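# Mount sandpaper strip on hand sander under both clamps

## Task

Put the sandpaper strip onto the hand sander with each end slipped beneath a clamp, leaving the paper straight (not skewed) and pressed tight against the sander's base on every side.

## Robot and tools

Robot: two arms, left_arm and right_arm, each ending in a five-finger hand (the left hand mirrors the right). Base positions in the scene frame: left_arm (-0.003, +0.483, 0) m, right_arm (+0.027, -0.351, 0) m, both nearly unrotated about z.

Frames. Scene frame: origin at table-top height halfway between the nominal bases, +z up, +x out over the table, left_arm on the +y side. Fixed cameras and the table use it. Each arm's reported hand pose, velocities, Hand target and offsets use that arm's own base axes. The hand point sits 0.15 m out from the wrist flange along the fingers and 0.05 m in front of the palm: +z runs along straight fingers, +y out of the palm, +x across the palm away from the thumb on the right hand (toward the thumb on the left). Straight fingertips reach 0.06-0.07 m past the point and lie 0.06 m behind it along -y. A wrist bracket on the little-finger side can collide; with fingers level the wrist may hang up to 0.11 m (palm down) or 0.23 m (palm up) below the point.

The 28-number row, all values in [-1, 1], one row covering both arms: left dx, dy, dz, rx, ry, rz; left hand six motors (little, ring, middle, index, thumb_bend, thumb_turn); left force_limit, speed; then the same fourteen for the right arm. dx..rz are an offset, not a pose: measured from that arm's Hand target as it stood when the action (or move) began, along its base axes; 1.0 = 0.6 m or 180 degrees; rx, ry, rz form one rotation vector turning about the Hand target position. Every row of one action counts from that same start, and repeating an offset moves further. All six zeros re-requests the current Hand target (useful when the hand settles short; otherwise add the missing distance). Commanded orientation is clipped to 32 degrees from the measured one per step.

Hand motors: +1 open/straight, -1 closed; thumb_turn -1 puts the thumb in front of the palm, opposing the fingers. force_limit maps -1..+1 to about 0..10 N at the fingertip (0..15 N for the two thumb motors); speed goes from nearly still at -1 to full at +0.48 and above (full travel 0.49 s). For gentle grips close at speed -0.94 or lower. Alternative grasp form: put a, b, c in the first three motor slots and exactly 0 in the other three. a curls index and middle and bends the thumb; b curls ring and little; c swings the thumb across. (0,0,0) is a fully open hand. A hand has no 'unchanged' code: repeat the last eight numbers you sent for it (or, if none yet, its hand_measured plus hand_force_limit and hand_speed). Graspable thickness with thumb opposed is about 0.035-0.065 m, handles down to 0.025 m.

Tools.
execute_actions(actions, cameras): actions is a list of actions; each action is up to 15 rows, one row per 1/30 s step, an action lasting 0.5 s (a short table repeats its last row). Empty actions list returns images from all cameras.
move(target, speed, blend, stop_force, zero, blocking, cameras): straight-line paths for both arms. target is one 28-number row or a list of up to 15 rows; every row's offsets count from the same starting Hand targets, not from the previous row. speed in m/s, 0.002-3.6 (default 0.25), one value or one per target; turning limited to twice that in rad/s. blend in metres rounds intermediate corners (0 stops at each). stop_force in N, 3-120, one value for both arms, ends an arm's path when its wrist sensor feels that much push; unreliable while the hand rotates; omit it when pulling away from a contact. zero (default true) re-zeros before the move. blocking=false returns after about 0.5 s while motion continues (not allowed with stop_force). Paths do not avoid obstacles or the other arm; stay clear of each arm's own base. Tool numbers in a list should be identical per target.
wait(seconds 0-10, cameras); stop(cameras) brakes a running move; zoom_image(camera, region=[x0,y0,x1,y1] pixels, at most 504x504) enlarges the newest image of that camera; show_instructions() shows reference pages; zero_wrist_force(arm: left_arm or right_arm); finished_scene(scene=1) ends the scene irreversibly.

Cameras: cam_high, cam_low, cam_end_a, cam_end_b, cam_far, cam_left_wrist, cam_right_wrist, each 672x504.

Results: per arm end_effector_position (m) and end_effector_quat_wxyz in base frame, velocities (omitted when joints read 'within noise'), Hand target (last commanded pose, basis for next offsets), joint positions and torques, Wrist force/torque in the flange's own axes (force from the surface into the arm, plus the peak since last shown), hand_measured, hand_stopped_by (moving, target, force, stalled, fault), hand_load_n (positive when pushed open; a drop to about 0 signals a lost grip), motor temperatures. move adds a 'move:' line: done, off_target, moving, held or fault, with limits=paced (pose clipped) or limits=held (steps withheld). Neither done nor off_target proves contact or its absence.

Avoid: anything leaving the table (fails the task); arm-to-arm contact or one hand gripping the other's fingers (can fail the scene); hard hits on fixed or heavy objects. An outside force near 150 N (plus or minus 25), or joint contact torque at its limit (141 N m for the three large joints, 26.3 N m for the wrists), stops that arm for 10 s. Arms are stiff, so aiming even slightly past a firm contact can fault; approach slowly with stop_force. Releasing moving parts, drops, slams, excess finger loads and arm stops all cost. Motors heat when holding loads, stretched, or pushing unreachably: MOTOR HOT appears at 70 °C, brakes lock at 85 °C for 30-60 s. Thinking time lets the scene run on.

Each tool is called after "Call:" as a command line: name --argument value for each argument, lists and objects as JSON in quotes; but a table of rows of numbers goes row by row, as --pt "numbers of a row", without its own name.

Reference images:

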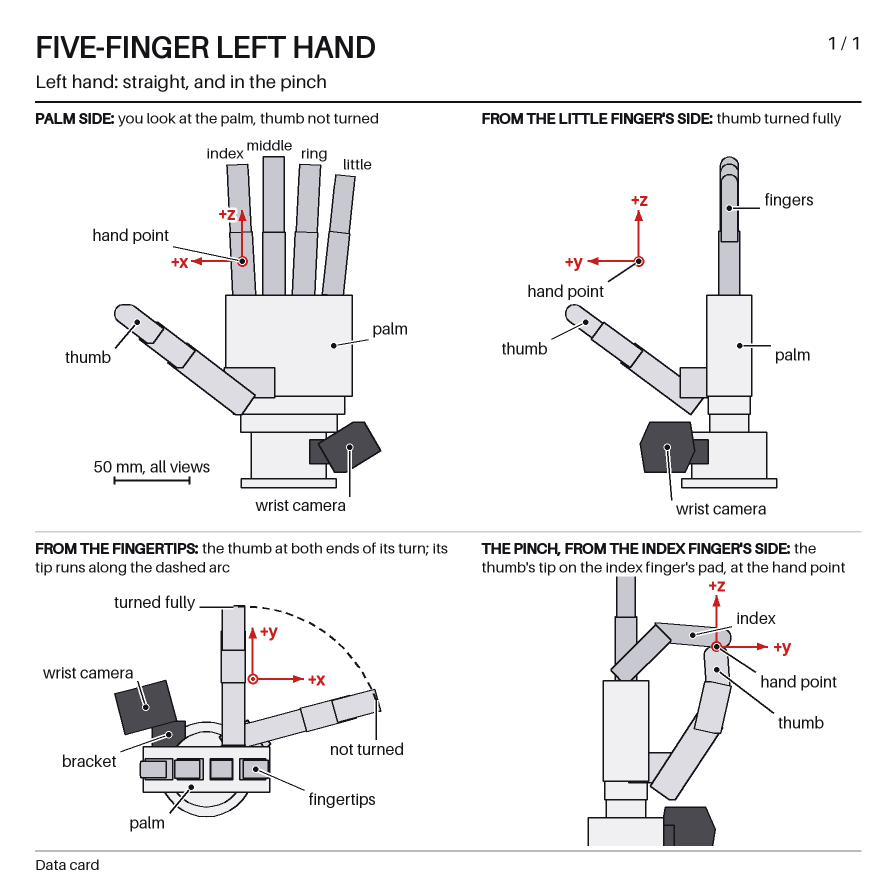

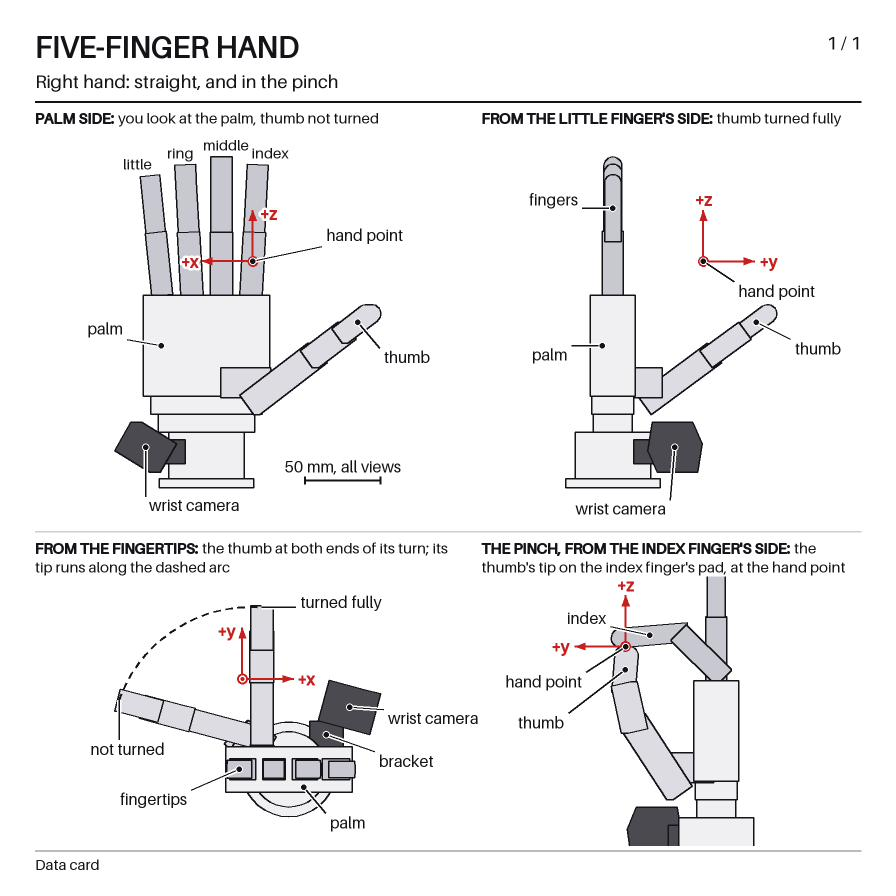

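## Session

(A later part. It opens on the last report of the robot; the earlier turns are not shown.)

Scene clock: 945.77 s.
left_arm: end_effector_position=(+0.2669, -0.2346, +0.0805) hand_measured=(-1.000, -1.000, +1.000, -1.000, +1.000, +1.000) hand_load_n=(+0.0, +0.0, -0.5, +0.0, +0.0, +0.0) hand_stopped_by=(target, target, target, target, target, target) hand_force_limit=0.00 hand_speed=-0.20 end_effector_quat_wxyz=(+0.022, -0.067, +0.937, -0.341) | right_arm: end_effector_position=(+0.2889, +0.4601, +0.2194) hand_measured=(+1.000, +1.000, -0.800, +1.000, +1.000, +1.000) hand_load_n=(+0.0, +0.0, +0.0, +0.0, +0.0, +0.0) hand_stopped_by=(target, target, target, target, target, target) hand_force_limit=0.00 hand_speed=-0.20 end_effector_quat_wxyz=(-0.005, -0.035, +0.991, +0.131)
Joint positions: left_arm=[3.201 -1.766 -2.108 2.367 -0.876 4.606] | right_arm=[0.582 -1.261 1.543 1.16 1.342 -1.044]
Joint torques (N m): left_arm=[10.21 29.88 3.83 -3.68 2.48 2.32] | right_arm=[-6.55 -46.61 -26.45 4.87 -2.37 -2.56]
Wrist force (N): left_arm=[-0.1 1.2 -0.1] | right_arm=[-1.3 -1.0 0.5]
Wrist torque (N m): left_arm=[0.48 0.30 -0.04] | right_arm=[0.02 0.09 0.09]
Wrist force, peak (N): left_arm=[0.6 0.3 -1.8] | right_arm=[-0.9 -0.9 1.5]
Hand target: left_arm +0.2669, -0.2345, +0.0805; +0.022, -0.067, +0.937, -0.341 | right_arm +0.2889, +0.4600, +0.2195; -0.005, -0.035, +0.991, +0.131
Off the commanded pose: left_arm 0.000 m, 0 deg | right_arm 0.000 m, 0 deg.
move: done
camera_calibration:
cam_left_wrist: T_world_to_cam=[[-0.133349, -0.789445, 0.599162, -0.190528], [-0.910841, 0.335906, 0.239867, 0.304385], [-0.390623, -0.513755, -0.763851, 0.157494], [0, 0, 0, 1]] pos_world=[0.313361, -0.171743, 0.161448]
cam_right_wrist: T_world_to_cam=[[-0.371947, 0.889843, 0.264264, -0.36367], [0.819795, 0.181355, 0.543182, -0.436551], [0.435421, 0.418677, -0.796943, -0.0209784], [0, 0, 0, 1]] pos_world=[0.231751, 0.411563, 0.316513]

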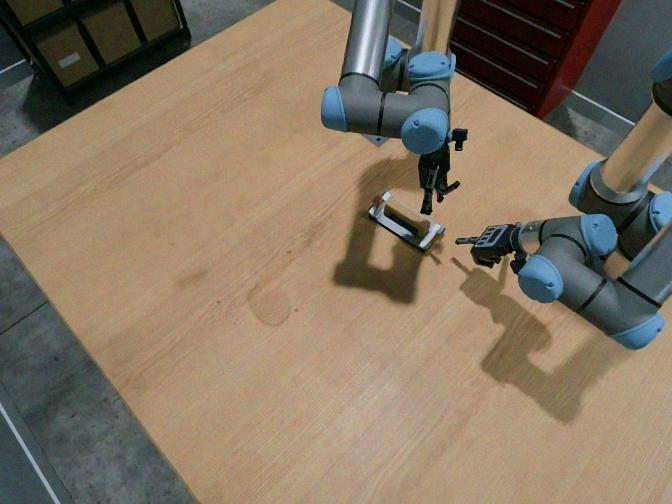

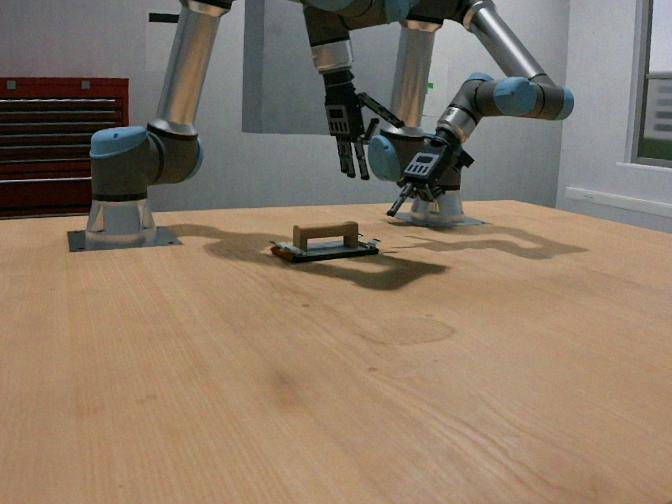

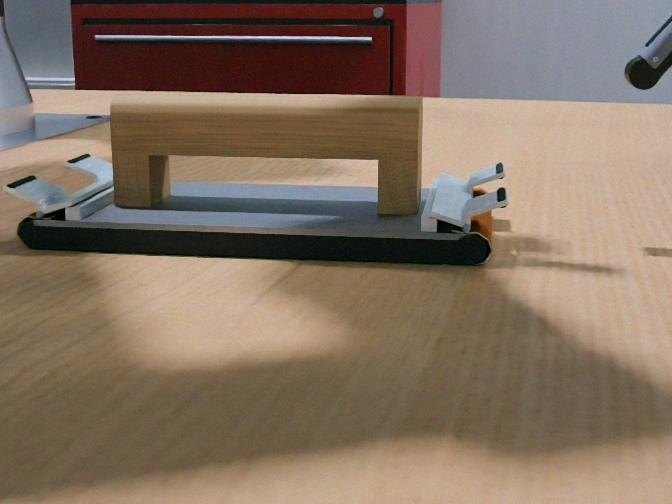

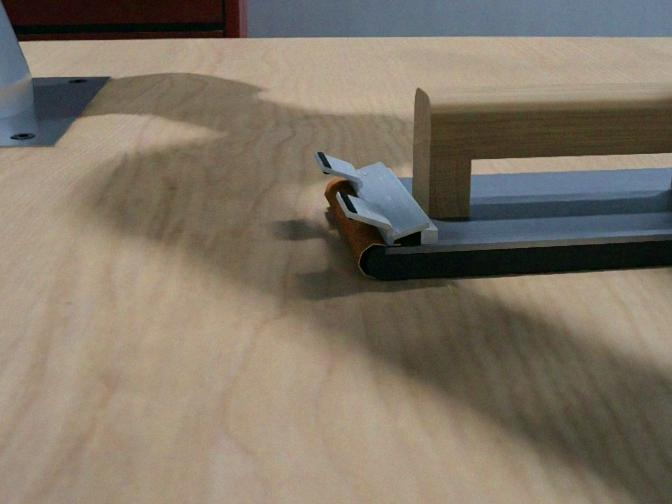

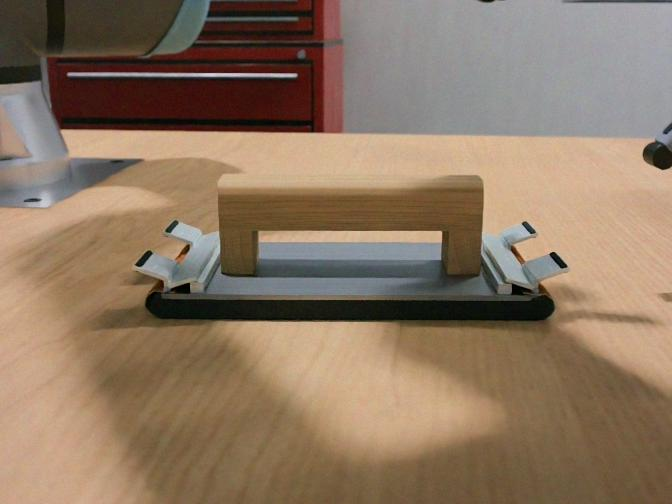

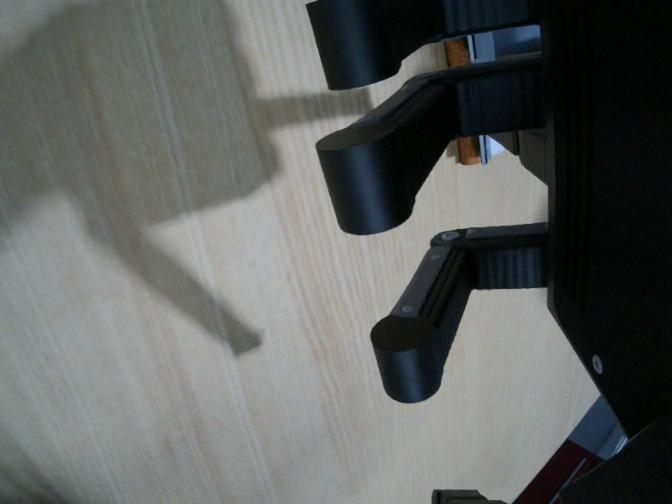

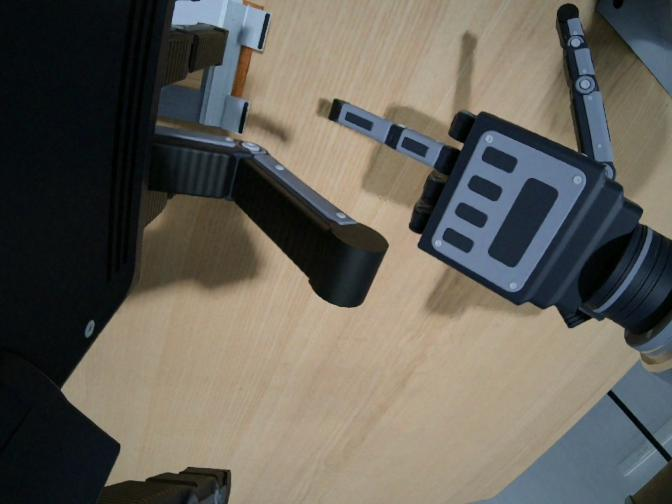

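Call:
move --pt "0 0 0 0 0 0 -1 -1 1 -1 1 1 0 -0.2 0.0102 -0.2167 0.0508 0.069 0.0058 0.0041 -1 -1 1 -1 1 1 0 -0.2" --pt "0 0 0 0 0 0 -1 -1 1 -1 1 1 0 -0.2 0.0202 -0.425 -0.0325 0.1383 0.0115 0.0083 -1 -1 1 -1 1 1 0 -0.2" --pt "0.0117 -0.08 -0.102 0 0 0 -1 -1 1 -1 1 1 0 -0.2 0.0168 -0.375 -0.2038 0.1383 0.0115 0.0083 -1 -1 1 -1 1 1 0 -0.2" --speed 0.2 --blend '[0.04,0.02,0]' --cameras '["cam_far", "cam_end_a", "cam_end_b"]'

Call:
zoom_image --camera "cam_end_b" --region '[280, 130, 440, 290]'

Call:
zoom_image --camera "cam_end_a" --region '[400, 130, 560, 290]'

Scene clock: 1005.23 s.
left_arm: end_effector_position=(+0.2739, -0.2825, +0.0194) hand_measured=(-1.000, -1.000, +1.000, -1.000, +1.000, +1.000) hand_load_n=(+0.5, +0.0, +0.0, +0.0, +0.0, -0.5) hand_stopped_by=(target, target, target, target, target, target) hand_force_limit=0.00 hand_speed=-0.20 end_effector_quat_wxyz=(+0.022, -0.067, +0.937, -0.341) | right_arm: end_effector_position=(+0.2990, +0.2350, +0.0973) hand_measured=(-1.000, -1.000, +1.000, -1.000, +1.000, +1.000) hand_load_n=(+0.0, +0.0, +0.0, +0.0, +0.0, +0.0) hand_stopped_by=(target, target, target, target, target, target) hand_force_limit=0.00 hand_speed=-0.20 end_effector_quat_wxyz=(-0.017, -0.046, +0.939, +0.342)
Joint positions: left_arm=[3.037 -1.913 -2.075 2.615 -0.897 4.395] | right_arm=[-0.388 -1.187 2.25 0.882 0.966 -2.174]
Joint torques (N m): left_arm=[-13.15 18.31 22.24 -0.75 -0.35 -2.61] | right_arm=[5.91 -12.12 -16.22 0.93 -2.82 2.63]
Wrist force (N): left_arm=[0.6 -0.4 -0.7] | right_arm=[-1.1 -1.1 0.5]
Wrist torque (N m): left_arm=[0.21 0.06 0.16] | right_arm=[-0.01 0.11 -0.03]
Wrist force, peak (N): left_arm=[0.1 1.2 -0.7] | right_arm=[-0.7 -1.6 1.1]
Hand target: left_arm +0.2739, -0.2825, +0.0193; +0.022, -0.067, +0.937, -0.341 | right_arm +0.2990, +0.2350, +0.0972; -0.017, -0.046, +0.939, +0.342
Off the commanded pose: left_arm 0.000 m, 0 deg | right_arm 0.000 m, 0 deg.
move: done
Images, in order (width x height): cam_end_a 672x504, cam_end_b 672x504, cam_far 672x504.

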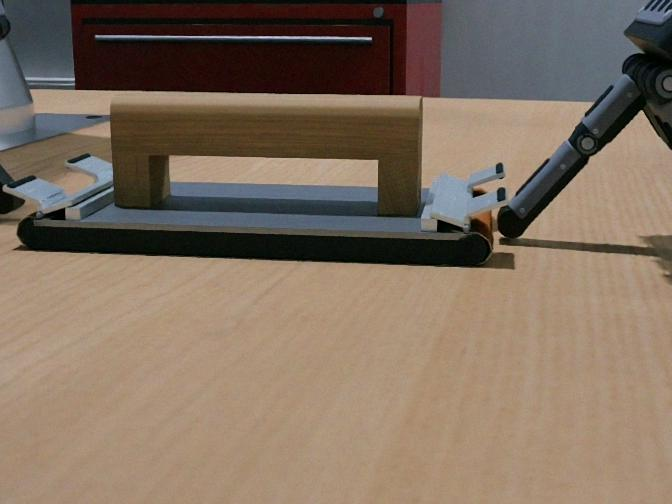

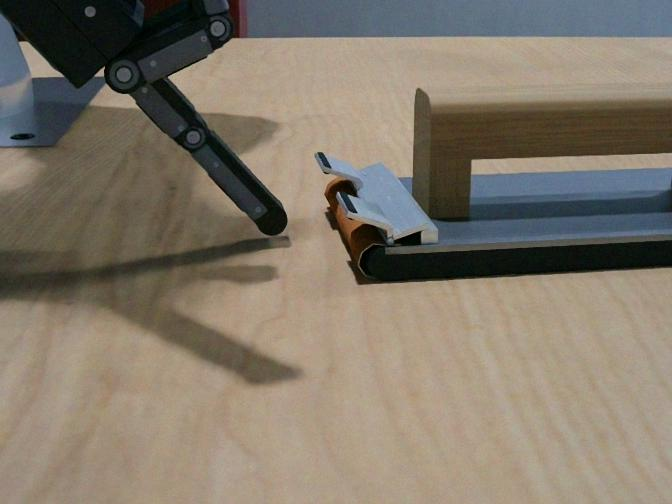

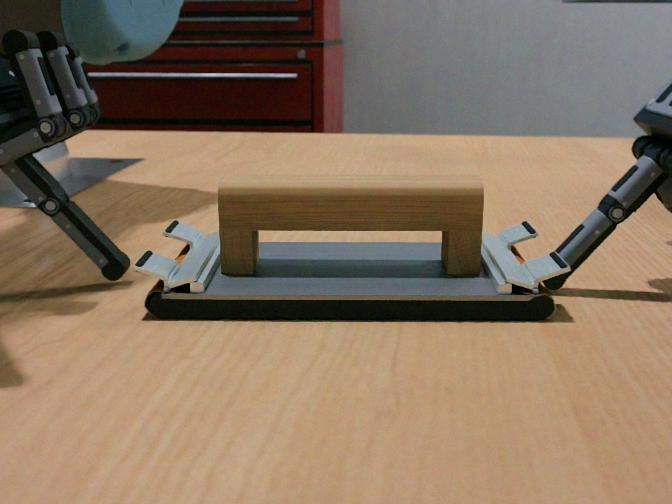

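Scaled by 3.150 from the camera's 672x504 image, which has a finer 960x720 frame.

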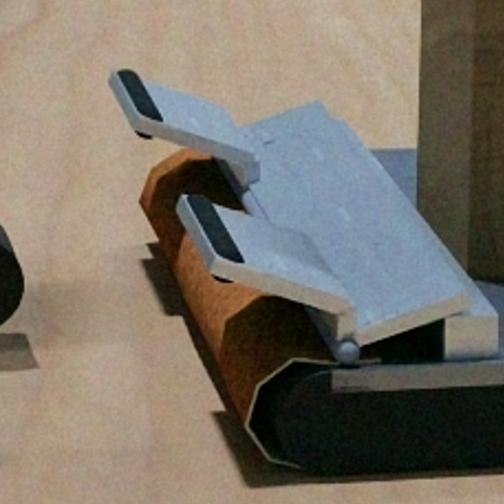

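Scaled by 3.150 from the camera's 672x504 image, which has a finer 960x720 frame.

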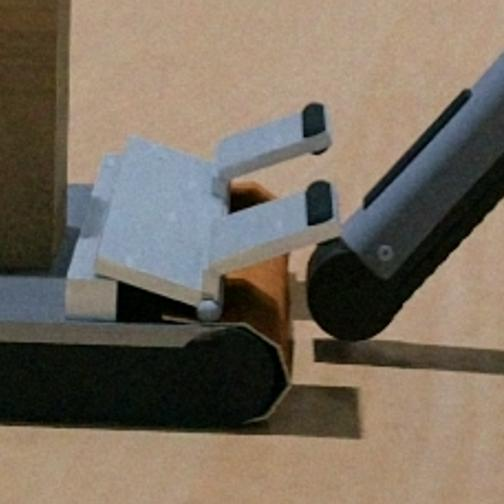

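Call:
move --target '[0.001,-0.0066,0,0,0,0,-1,-1,1,-1,1,1,0,-0.2,-0.003,0.0315,0.0003,0,0,0,-1,-1,1,-1,1,1,0,-0.2]' --speed 0.03 --stop_force 3 --cameras '["cam_far", "cam_end_a", "cam_end_b"]'

Call:
zoom_image --camera "cam_end_b" --region '[280, 130, 440, 290]'

Call:
zoom_image --camera "cam_end_a" --region '[400, 130, 560, 290]'

Scene clock: 1014.80 s.
left_arm: end_effector_position=(+0.2745, -0.2865, +0.0193) hand_measured=(-1.000, -1.000, +1.000, -1.000, +1.000, +1.000) hand_load_n=(+0.0, +0.0, -2.5, +0.0, +0.0, +0.0) hand_stopped_by=(target, target, target, target, target, target) hand_force_limit=0.00 hand_speed=-0.20 end_effector_quat_wxyz=(+0.022, -0.067, +0.937, -0.341) | right_arm: end_effector_position=(+0.2972, +0.2539, +0.0974) hand_measured=(-1.000, -1.000, +1.000, -1.000, +1.000, +1.000) hand_load_n=(+0.0, +0.0, +0.0, +0.0, +0.0, +0.0) hand_stopped_by=(target, target, target, target, target, target) hand_force_limit=0.00 hand_speed=-0.20 end_effector_quat_wxyz=(-0.017, -0.046, +0.939, +0.342)
Joint positions: left_arm=[3.024 -1.916 -2.067 2.619 -0.9 4.379] | right_arm=[-0.322 -1.195 2.242 0.853 0.943 -2.097]
Joint torques (N m): left_arm=[-12.68 18.06 22.6 -0.41 0.12 -2.31] | right_arm=[6.43 -39.23 -16.42 0.89 -2.79 2.58]
Wrist force (N): left_arm=[0.5 2.0 -2.0] | right_arm=[-1.2 -1.3 0.4]
Wrist torque (N m): left_arm=[0.23 0.05 0.10] | right_arm=[-0.03 0.12 -0.02]
Wrist force, peak (N): left_arm=[0.4 2.1 -2.0] | right_arm=[-1.2 -1.4 0.4]
Hand target: left_arm +0.2745, -0.2865, +0.0193; +0.022, -0.067, +0.937, -0.341 | right_arm +0.2972, +0.2539, +0.0974; -0.017, -0.046, +0.939, +0.342
Off the commanded pose: left_arm 0.000 m, 0 deg | right_arm 0.000 m, 0 deg.
move: done
Images, in order (width x height): cam_end_a 672x504, cam_end_b 672x504, cam_far 672x504.

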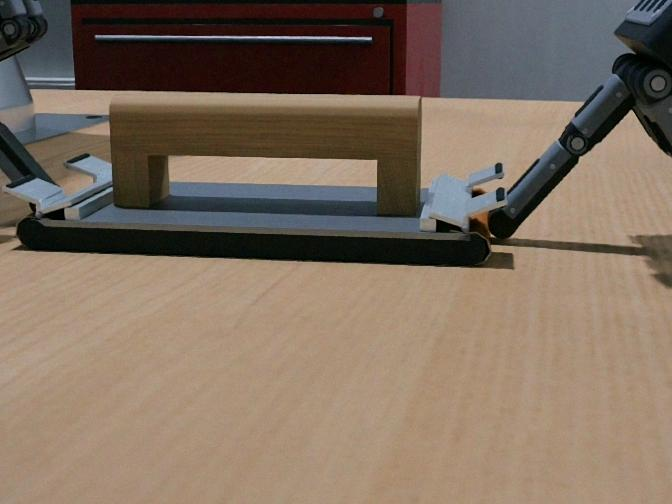

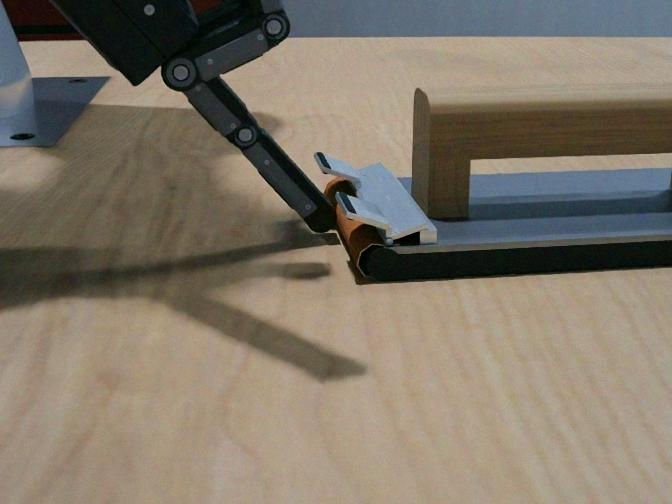

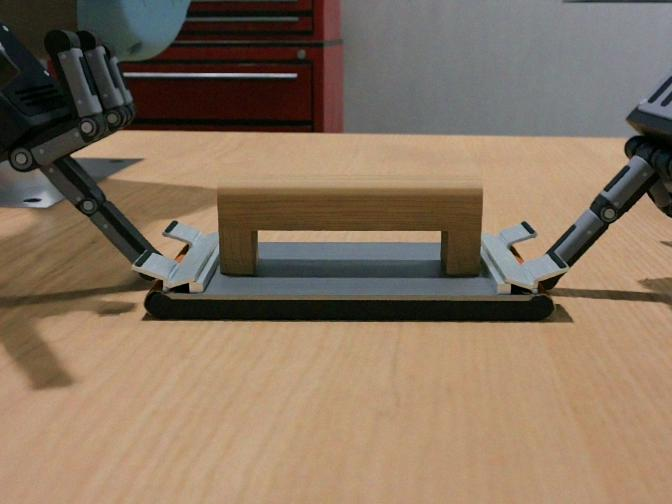

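Scaled by 3.150 from the camera's 672x504 image, which has a finer 960x720 frame.

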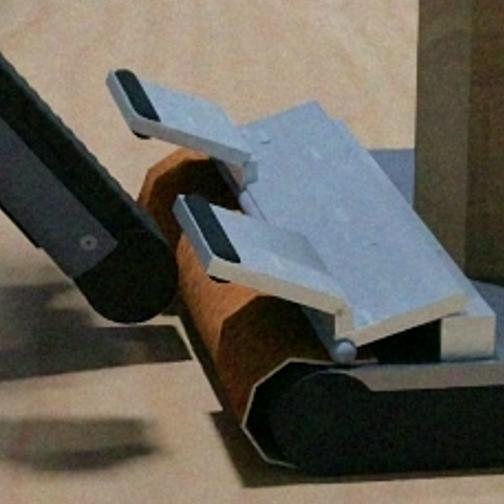

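Scaled by 3.150 from the camera's 672x504 image, which has a finer 960x720 frame.

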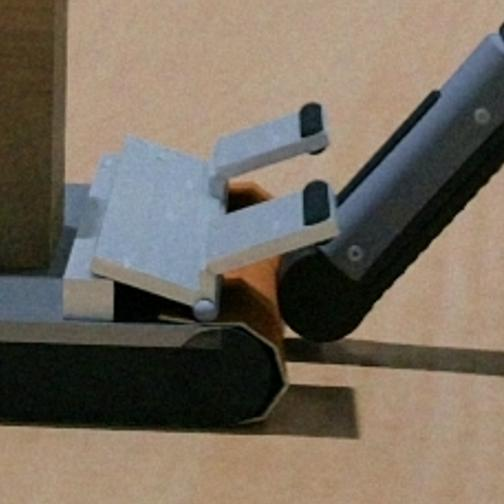

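Call:
move --target '[0,0,0,0,0,0,-1,-1,1,-1,1,1,0,-0.2,-0.0008,0.0083,0,0,0,0,-1,-1,1,-1,1,1,0,-0.2]' --speed 0.015 --stop_force 8 --cameras '["cam_far", "cam_end_a", "cam_end_b"]'

Call:
zoom_image --camera "cam_end_b" --region '[280, 130, 440, 290]'

Call:
zoom_image --camera "cam_end_a" --region '[400, 130, 560, 290]'

Scene clock: 1023.30 s.
left_arm: end_effector_position=(+0.2745, -0.2865, +0.0193) hand_measured=(-1.000, -1.000, +1.000, -1.000, +1.000, +1.000) hand_load_n=(+0.0, +0.0, -4.5, +0.0, +0.0, +0.0) hand_stopped_by=(target, target, target, target, target, target) hand_force_limit=0.00 hand_speed=-0.20 end_effector_quat_wxyz=(+0.022, -0.067, +0.937, -0.341) | right_arm: end_effector_position=(+0.2967, +0.2589, +0.0974) hand_measured=(-1.000, -1.000, +1.000, -1.000, +1.000, +1.000) hand_load_n=(+0.0, +0.0, +0.5, +0.0, +0.0, +0.0) hand_stopped_by=(target, target, target, target, target, target) hand_force_limit=0.00 hand_speed=-0.20 end_effector_quat_wxyz=(-0.017, -0.046, +0.939, +0.342)
Joint positions: left_arm=[3.024 -1.916 -2.067 2.619 -0.9 4.379] | right_arm=[-0.304 -1.197 2.24 0.845 0.938 -2.076]
Joint torques (N m): left_arm=[-12.4 18.2 22.56 -0.46 1.6 -2.26] | right_arm=[7.59 -38.71 -16.3 1.25 -3.92 2.62]
Wrist force (N): left_arm=[0.3 3.0 -2.2] | right_arm=[-1.1 -6.2 -1.9]
Wrist torque (N m): left_arm=[0.12 0.06 0.07] | right_arm=[0.22 0.19 -0.13]
Wrist force, peak (N): left_arm=[0.4 3.2 -2.4] | right_arm=[-1.2 -6.5 -2.0]
Hand target: left_arm +0.2745, -0.2865, +0.0193; +0.022, -0.067, +0.937, -0.341 | right_arm +0.2967, +0.2589, +0.0974; -0.017, -0.046, +0.939, +0.342
Off the commanded pose: left_arm 0.000 m, 0 deg | right_arm 0.000 m, 0 deg.
move: done
Images, in order (width x height): cam_end_a 672x504, cam_end_b 672x504, cam_far 672x504.

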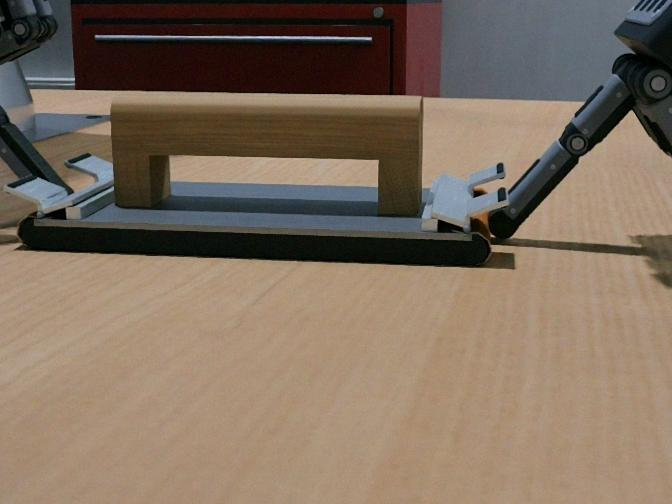

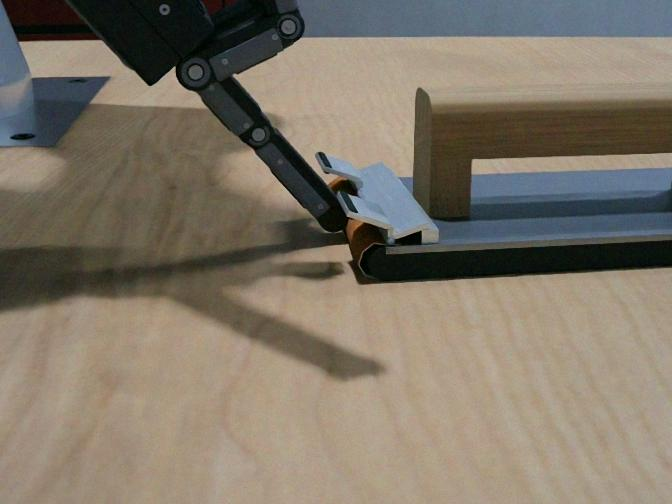

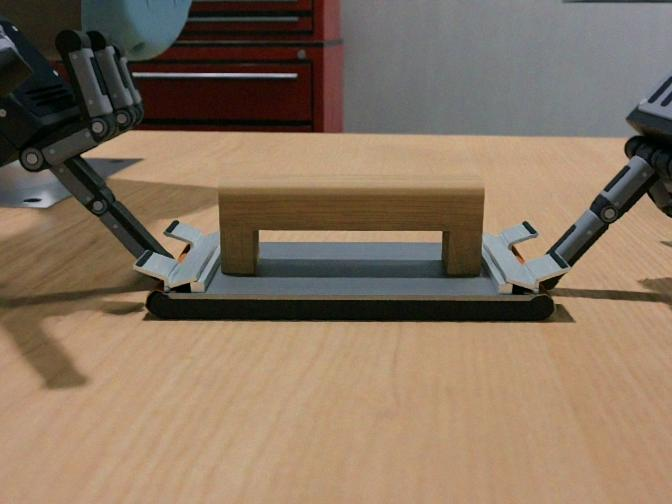

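Scaled by 3.150 from the camera's 672x504 image, which has a finer 960x720 frame.

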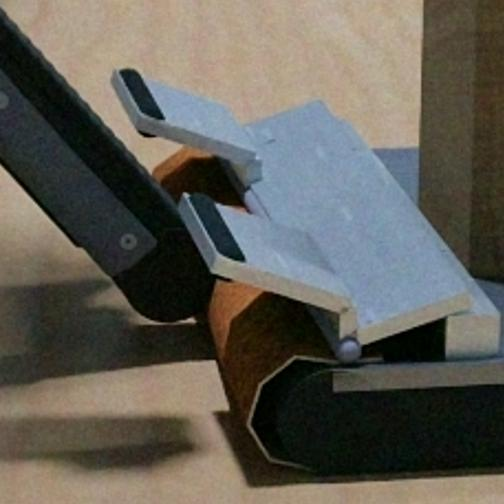

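Scaled by 3.150 from the camera's 672x504 image, which has a finer 960x720 frame.

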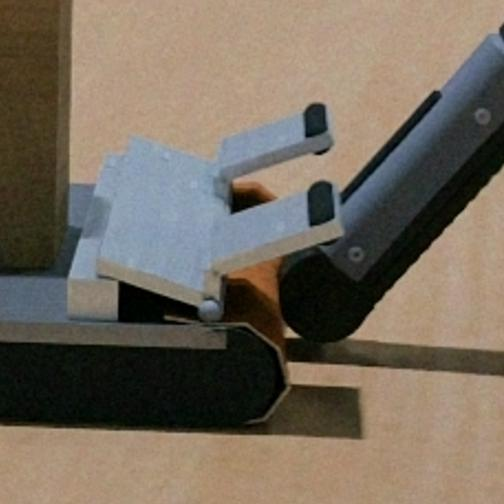

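Call:
zoom_image --camera "cam_end_b" --region '[340, 220, 420, 290]'

Call:
zoom_image --camera "cam_end_a" --region '[430, 200, 510, 280]'

Call:
zoom_image --camera "cam_far" --region '[135, 270, 205, 330]'

Call:
zoom_image --camera "cam_far" --region '[500, 270, 570, 330]'

Scaled by 6.300 from the camera's 672x504 image, which has a finer 960x720 frame.

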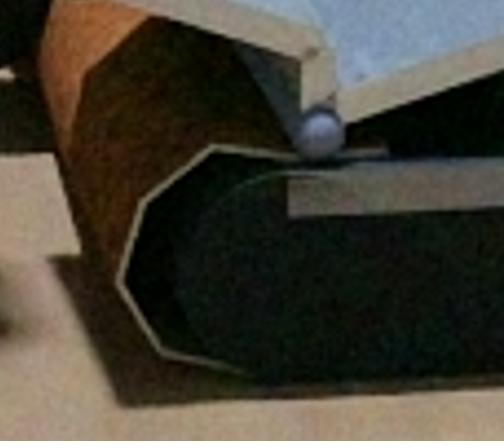

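Scaled by 6.300 from the camera's 672x504 image, which has a finer 960x720 frame.

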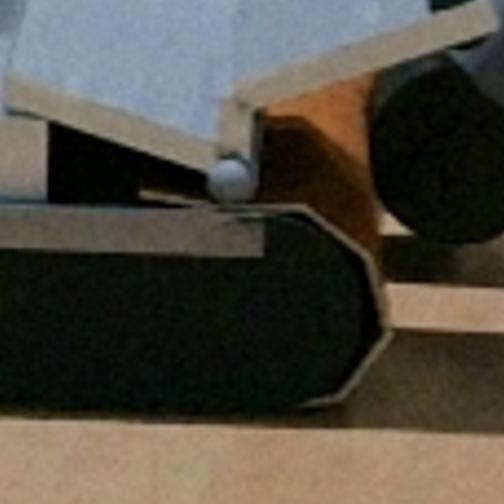

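Scaled by 7.200 from the camera's 672x504 image, which has a finer 960x720 frame.

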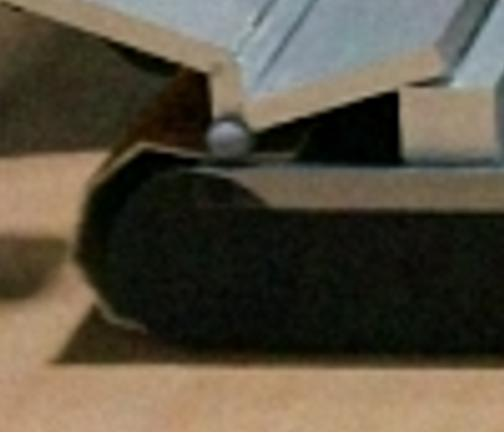

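Scaled by 7.200 from the camera's 672x504 image, which has a finer 960x720 frame.

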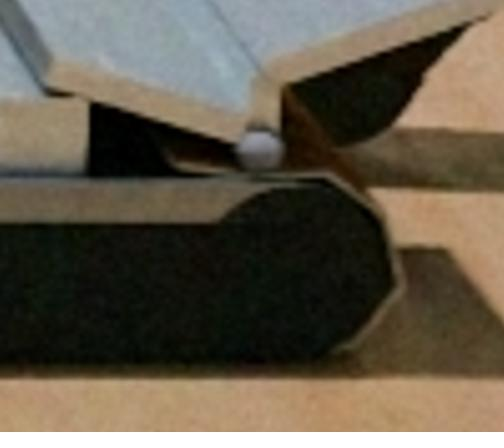

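Call:
move --target '[0,0,0,0,0,0,-1,-1,1,-1,1,1,0,-0.2,-0.0004,0.0042,0,0,0,0,-1,-1,1,-1,1,1,0,-0.2]' --speed 0.01 --stop_force 8 --cameras '["cam_far", "cam_end_a", "cam_end_b"]'

Call:
zoom_image --camera "cam_end_b" --region '[340, 220, 420, 290]'

Call:
zoom_image --camera "cam_end_a" --region '[430, 200, 510, 280]'

Call:
zoom_image --camera "cam_far" --region '[135, 270, 205, 330]'

Scene clock: 1041.43 s.
left_arm: end_effector_position=(+0.2745, -0.2865, +0.0193) hand_measured=(-1.000, -1.000, +1.000, -1.000, +1.000, +1.000) hand_load_n=(+0.0, +0.0, -8.0, +0.0, +0.0, +0.0) hand_stopped_by=(target, target, target, target, target, target) hand_force_limit=0.00 hand_speed=-0.20 end_effector_quat_wxyz=(+0.022, -0.067, +0.937, -0.341) | right_arm: end_effector_position=(+0.2966, +0.2601, +0.0974) hand_measured=(-1.000, -1.000, +1.000, -1.000, +1.000, +1.000) hand_load_n=(+0.0, +0.0, +1.5, +0.0, +0.0, +0.0) hand_stopped_by=(target, target, target, target, target, target) hand_force_limit=0.00 hand_speed=-0.20 end_effector_quat_wxyz=(-0.017, -0.046, +0.939, +0.342)
Joint positions: left_arm=[3.024 -1.916 -2.067 2.619 -0.9 4.379] | right_arm=[-0.3 -1.197 2.239 0.843 0.936 -2.071]
Joint torques (N m): left_arm=[-12.34 20.94 22.31 -0.5 2.81 -2.11] | right_arm=[-4.35 -17.59 2 6.2 -1.43 -2.55]
Wrist force (N): left_arm=[0.2 6.2 -8.1] | right_arm=[-0.4 -11.6 -6.4]
Wrist torque (N m): left_arm=[0.42 -0.10 -0.01] | right_arm=[0.49 0.30 -0.14]
Wrist force, peak (N): left_arm=[0.1 6.3 -8.4] | right_arm=[-0.4 -14.0 -8.3]
Hand target: left_arm +0.2745, -0.2865, +0.0193; +0.022, -0.067, +0.937, -0.341 | right_arm +0.2966, +0.2601, +0.0974; -0.017, -0.046, +0.939, +0.342 (not the last commanded pose)
Off the commanded pose: left_arm 0.000 m, 0 deg | right_arm 0.001 m, 0 deg.
move: contact (right_arm)
Images, in order (width x height): cam_end_a 672x504, cam_end_b 672x504, cam_far 672x504.

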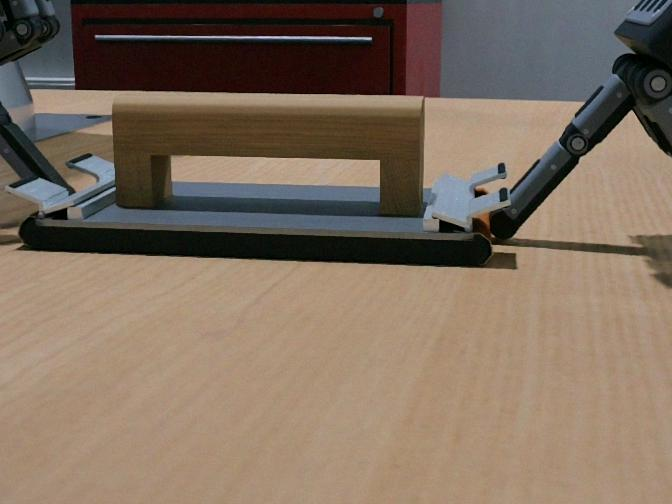

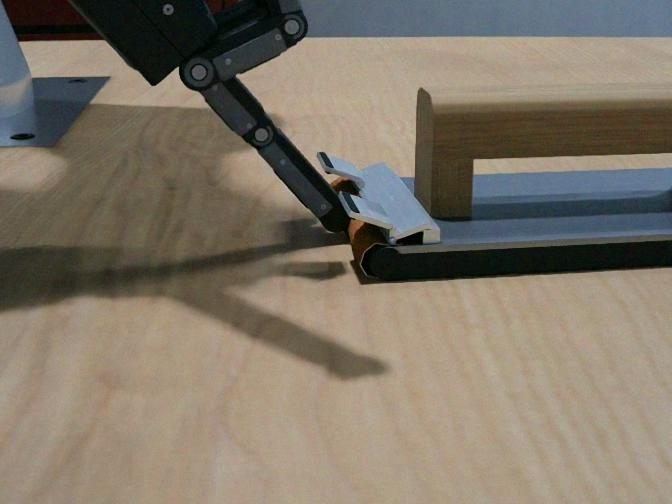

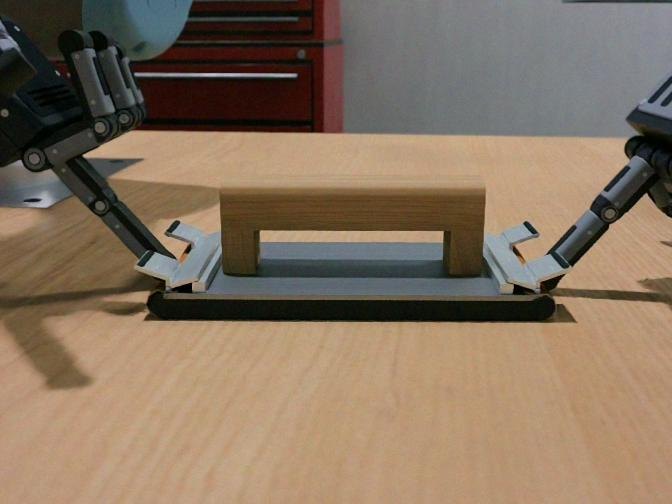

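Scaled by 6.300 from the camera's 672x504 image, which has a finer 960x720 frame.

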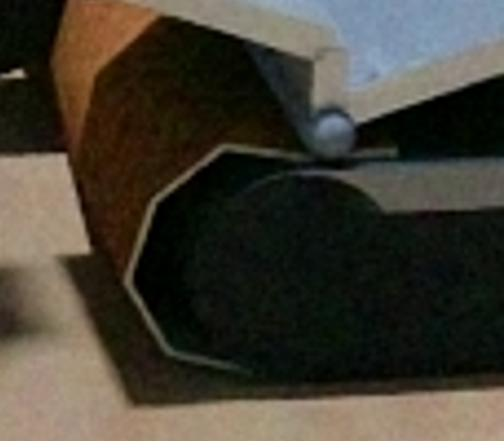

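Scaled by 6.300 from the camera's 672x504 image, which has a finer 960x720 frame.

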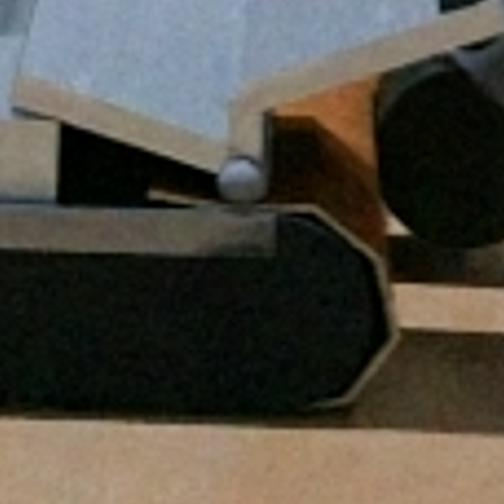

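Scaled by 7.200 from the camera's 672x504 image, which has a finer 960x720 frame.

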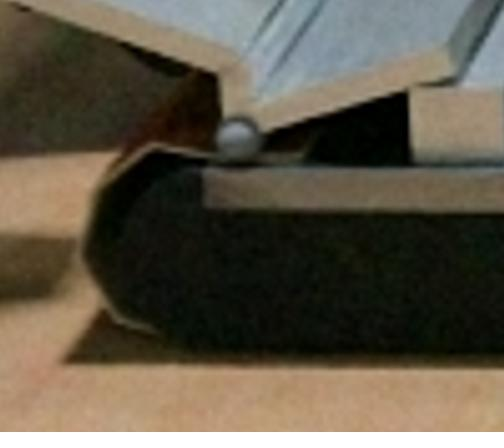

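Call:
move --pt "-0.0123 0.0849 0.1021 0 0 0 -1 -1 1 -1 1 1 0 -0.2 0.0051 -0.0533 0.0638 0 0 0 -1 -1 1 -1 1 1 0 -0.2" --pt "-0.0075 0.0442 0.2178 0.069 0.0099 0.0039 -1 -1 1 -1 1 1 0 -0.2 0.0051 -0.0533 0.0638 0 0 0 -1 -1 1 -1 1 1 0 -0.2" --pt "0.0235 -0.181 0.2178 0.1375 0.0198 0.0078 -1 -1 1 -1 1 1 0 -0.2 0.0051 -0.0533 0.0638 0 0 0 -1 -1 1 -1 1 1 0 -0.2" --pt "0.0235 -0.181 0.1767 0.1375 0.0198 0.0078 -1 -1 1 -1 1 1 0 -0.2 0.0051 -0.0533 0.0638 0 0 0 -1 -1 1 -1 1 1 0 -0.2" --speed 0.15 --blend '[0.02,0.03,0.02,0]' --cameras '["cam_far", "cam_end_a", "cam_end_b"]'

Call:
zoom_image --camera "cam_end_b" --region '[340, 220, 420, 290]'

Call:
zoom_image --camera "cam_end_a" --region '[430, 200, 510, 280]'

Call:
zoom_image --camera "cam_far" --region '[135, 270, 205, 330]'

Call:
zoom_image --camera "cam_far" --region '[500, 270, 570, 330]'

Scene clock: 1122.27 s.
left_arm: end_effector_position=(+0.2886, -0.3950, +0.1255) hand_measured=(-1.000, -1.000, +1.000, -1.000, +1.000, +1.000) hand_load_n=(+0.0, +0.0, +0.0, +0.0, +0.0, -0.5) hand_stopped_by=(target, target, target, target, target, target) hand_force_limit=0.00 hand_speed=-0.20 end_effector_quat_wxyz=(+0.011, -0.083, +0.988, -0.130) | right_arm: end_effector_position=(+0.2997, +0.2281, +0.1357) hand_measured=(-1.000, -1.000, +1.000, -1.000, +1.000, +1.000) hand_load_n=(+0.0, +0.0, +0.0, +0.0, -0.5, +0.0) hand_stopped_by=(target, target, target, target, target, target) hand_force_limit=0.00 hand_speed=-0.20 end_effector_quat_wxyz=(-0.017, -0.046, +0.939, +0.342)
Joint positions: left_arm=[2.534 -2.083 -1.401 2.099 -1.386 3.92] | right_arm=[-0.412 -1.281 2.231 1.01 0.975 -2.2]
Joint torques (N m): left_arm=[-14.18 26.16 26.66 -0.75 -1.12 -2.52] | right_arm=[-5.99 -36.15 -13.5 5.57 0.85 -2.48]
Wrist force (N): left_arm=[0.5 0.2 0.2] | right_arm=[-0.9 -0.7 0.3]
Wrist torque (N m): left_arm=[0.25 0.17 0.23] | right_arm=[0.07 0.09 0.14]
Wrist force, peak (N): left_arm=[0.3 6.6 -8.0] | right_arm=[-0.4 -11.9 -6.4]
Hand target: left_arm +0.2886, -0.3951, +0.1254; +0.011, -0.083, +0.988, -0.130 | right_arm +0.2997, +0.2281, +0.1357; -0.017, -0.046, +0.939, +0.342
Off the commanded pose: left_arm 0.000 m, 0 deg | right_arm 0.000 m, 0 deg.
move: done; blend cut to 0.0123 m at target 3
Images, in order (width x height): cam_end_a 672x504, cam_end_b 672x504, cam_far 672x504.

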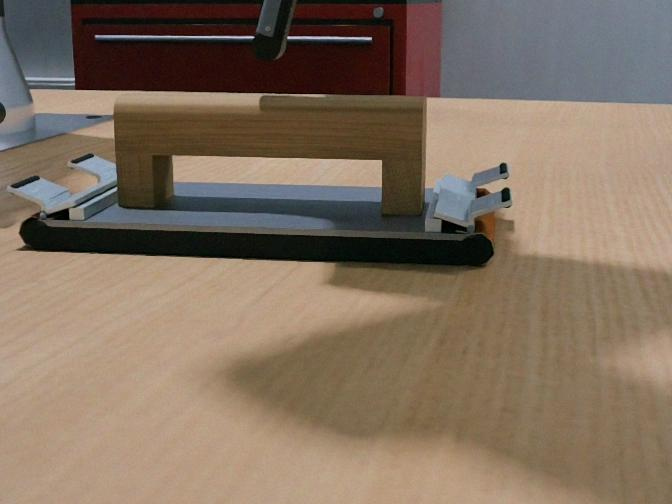

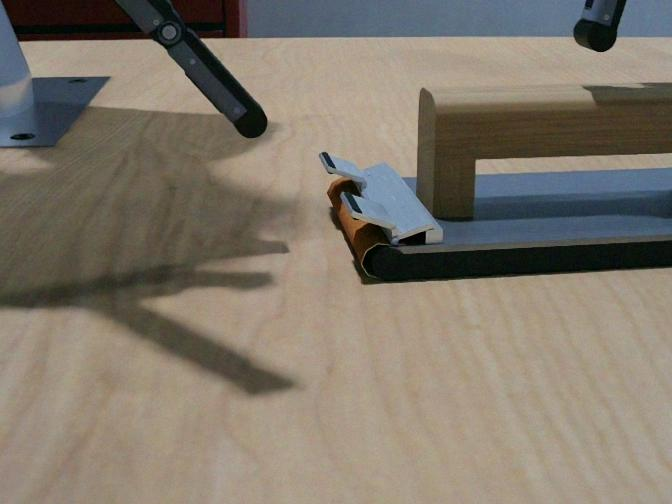

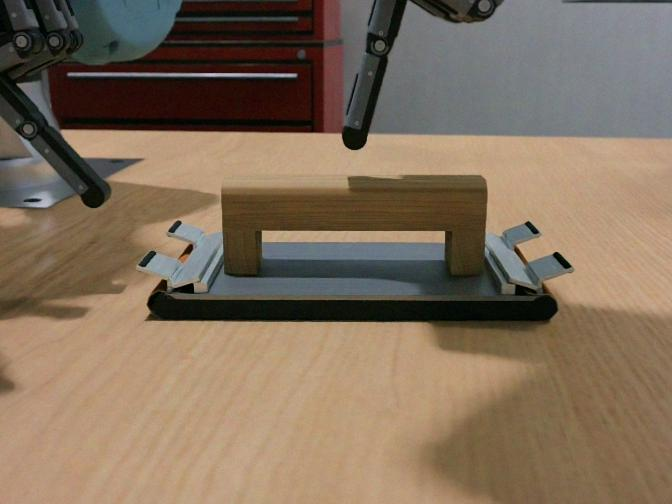

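Scaled by 6.300 from the camera's 672x504 image, which has a finer 960x720 frame.

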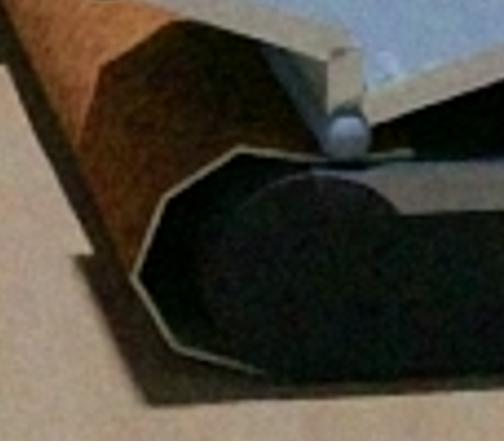

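Scaled by 6.300 from the camera's 672x504 image, which has a finer 960x720 frame.

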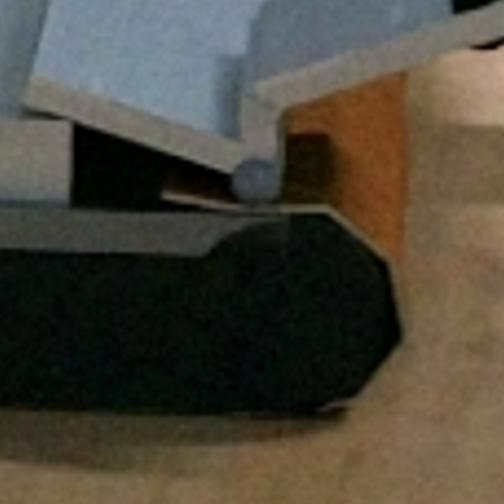

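Scaled by 7.200 from the camera's 672x504 image, which has a finer 960x720 frame.

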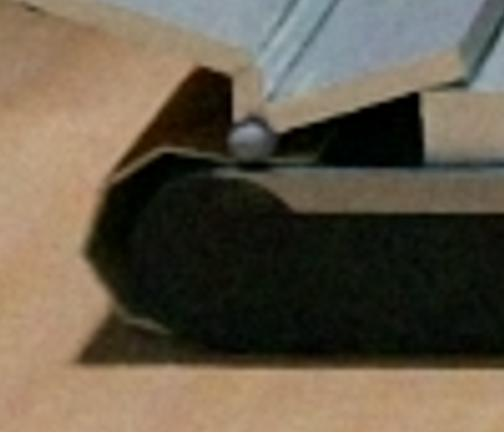

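Scaled by 7.200 from the camera's 672x504 image, which has a finer 960x720 frame.

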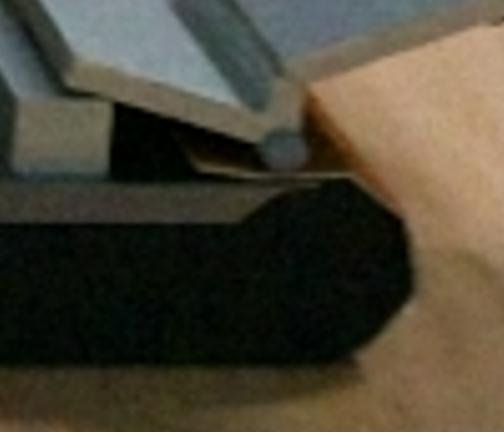

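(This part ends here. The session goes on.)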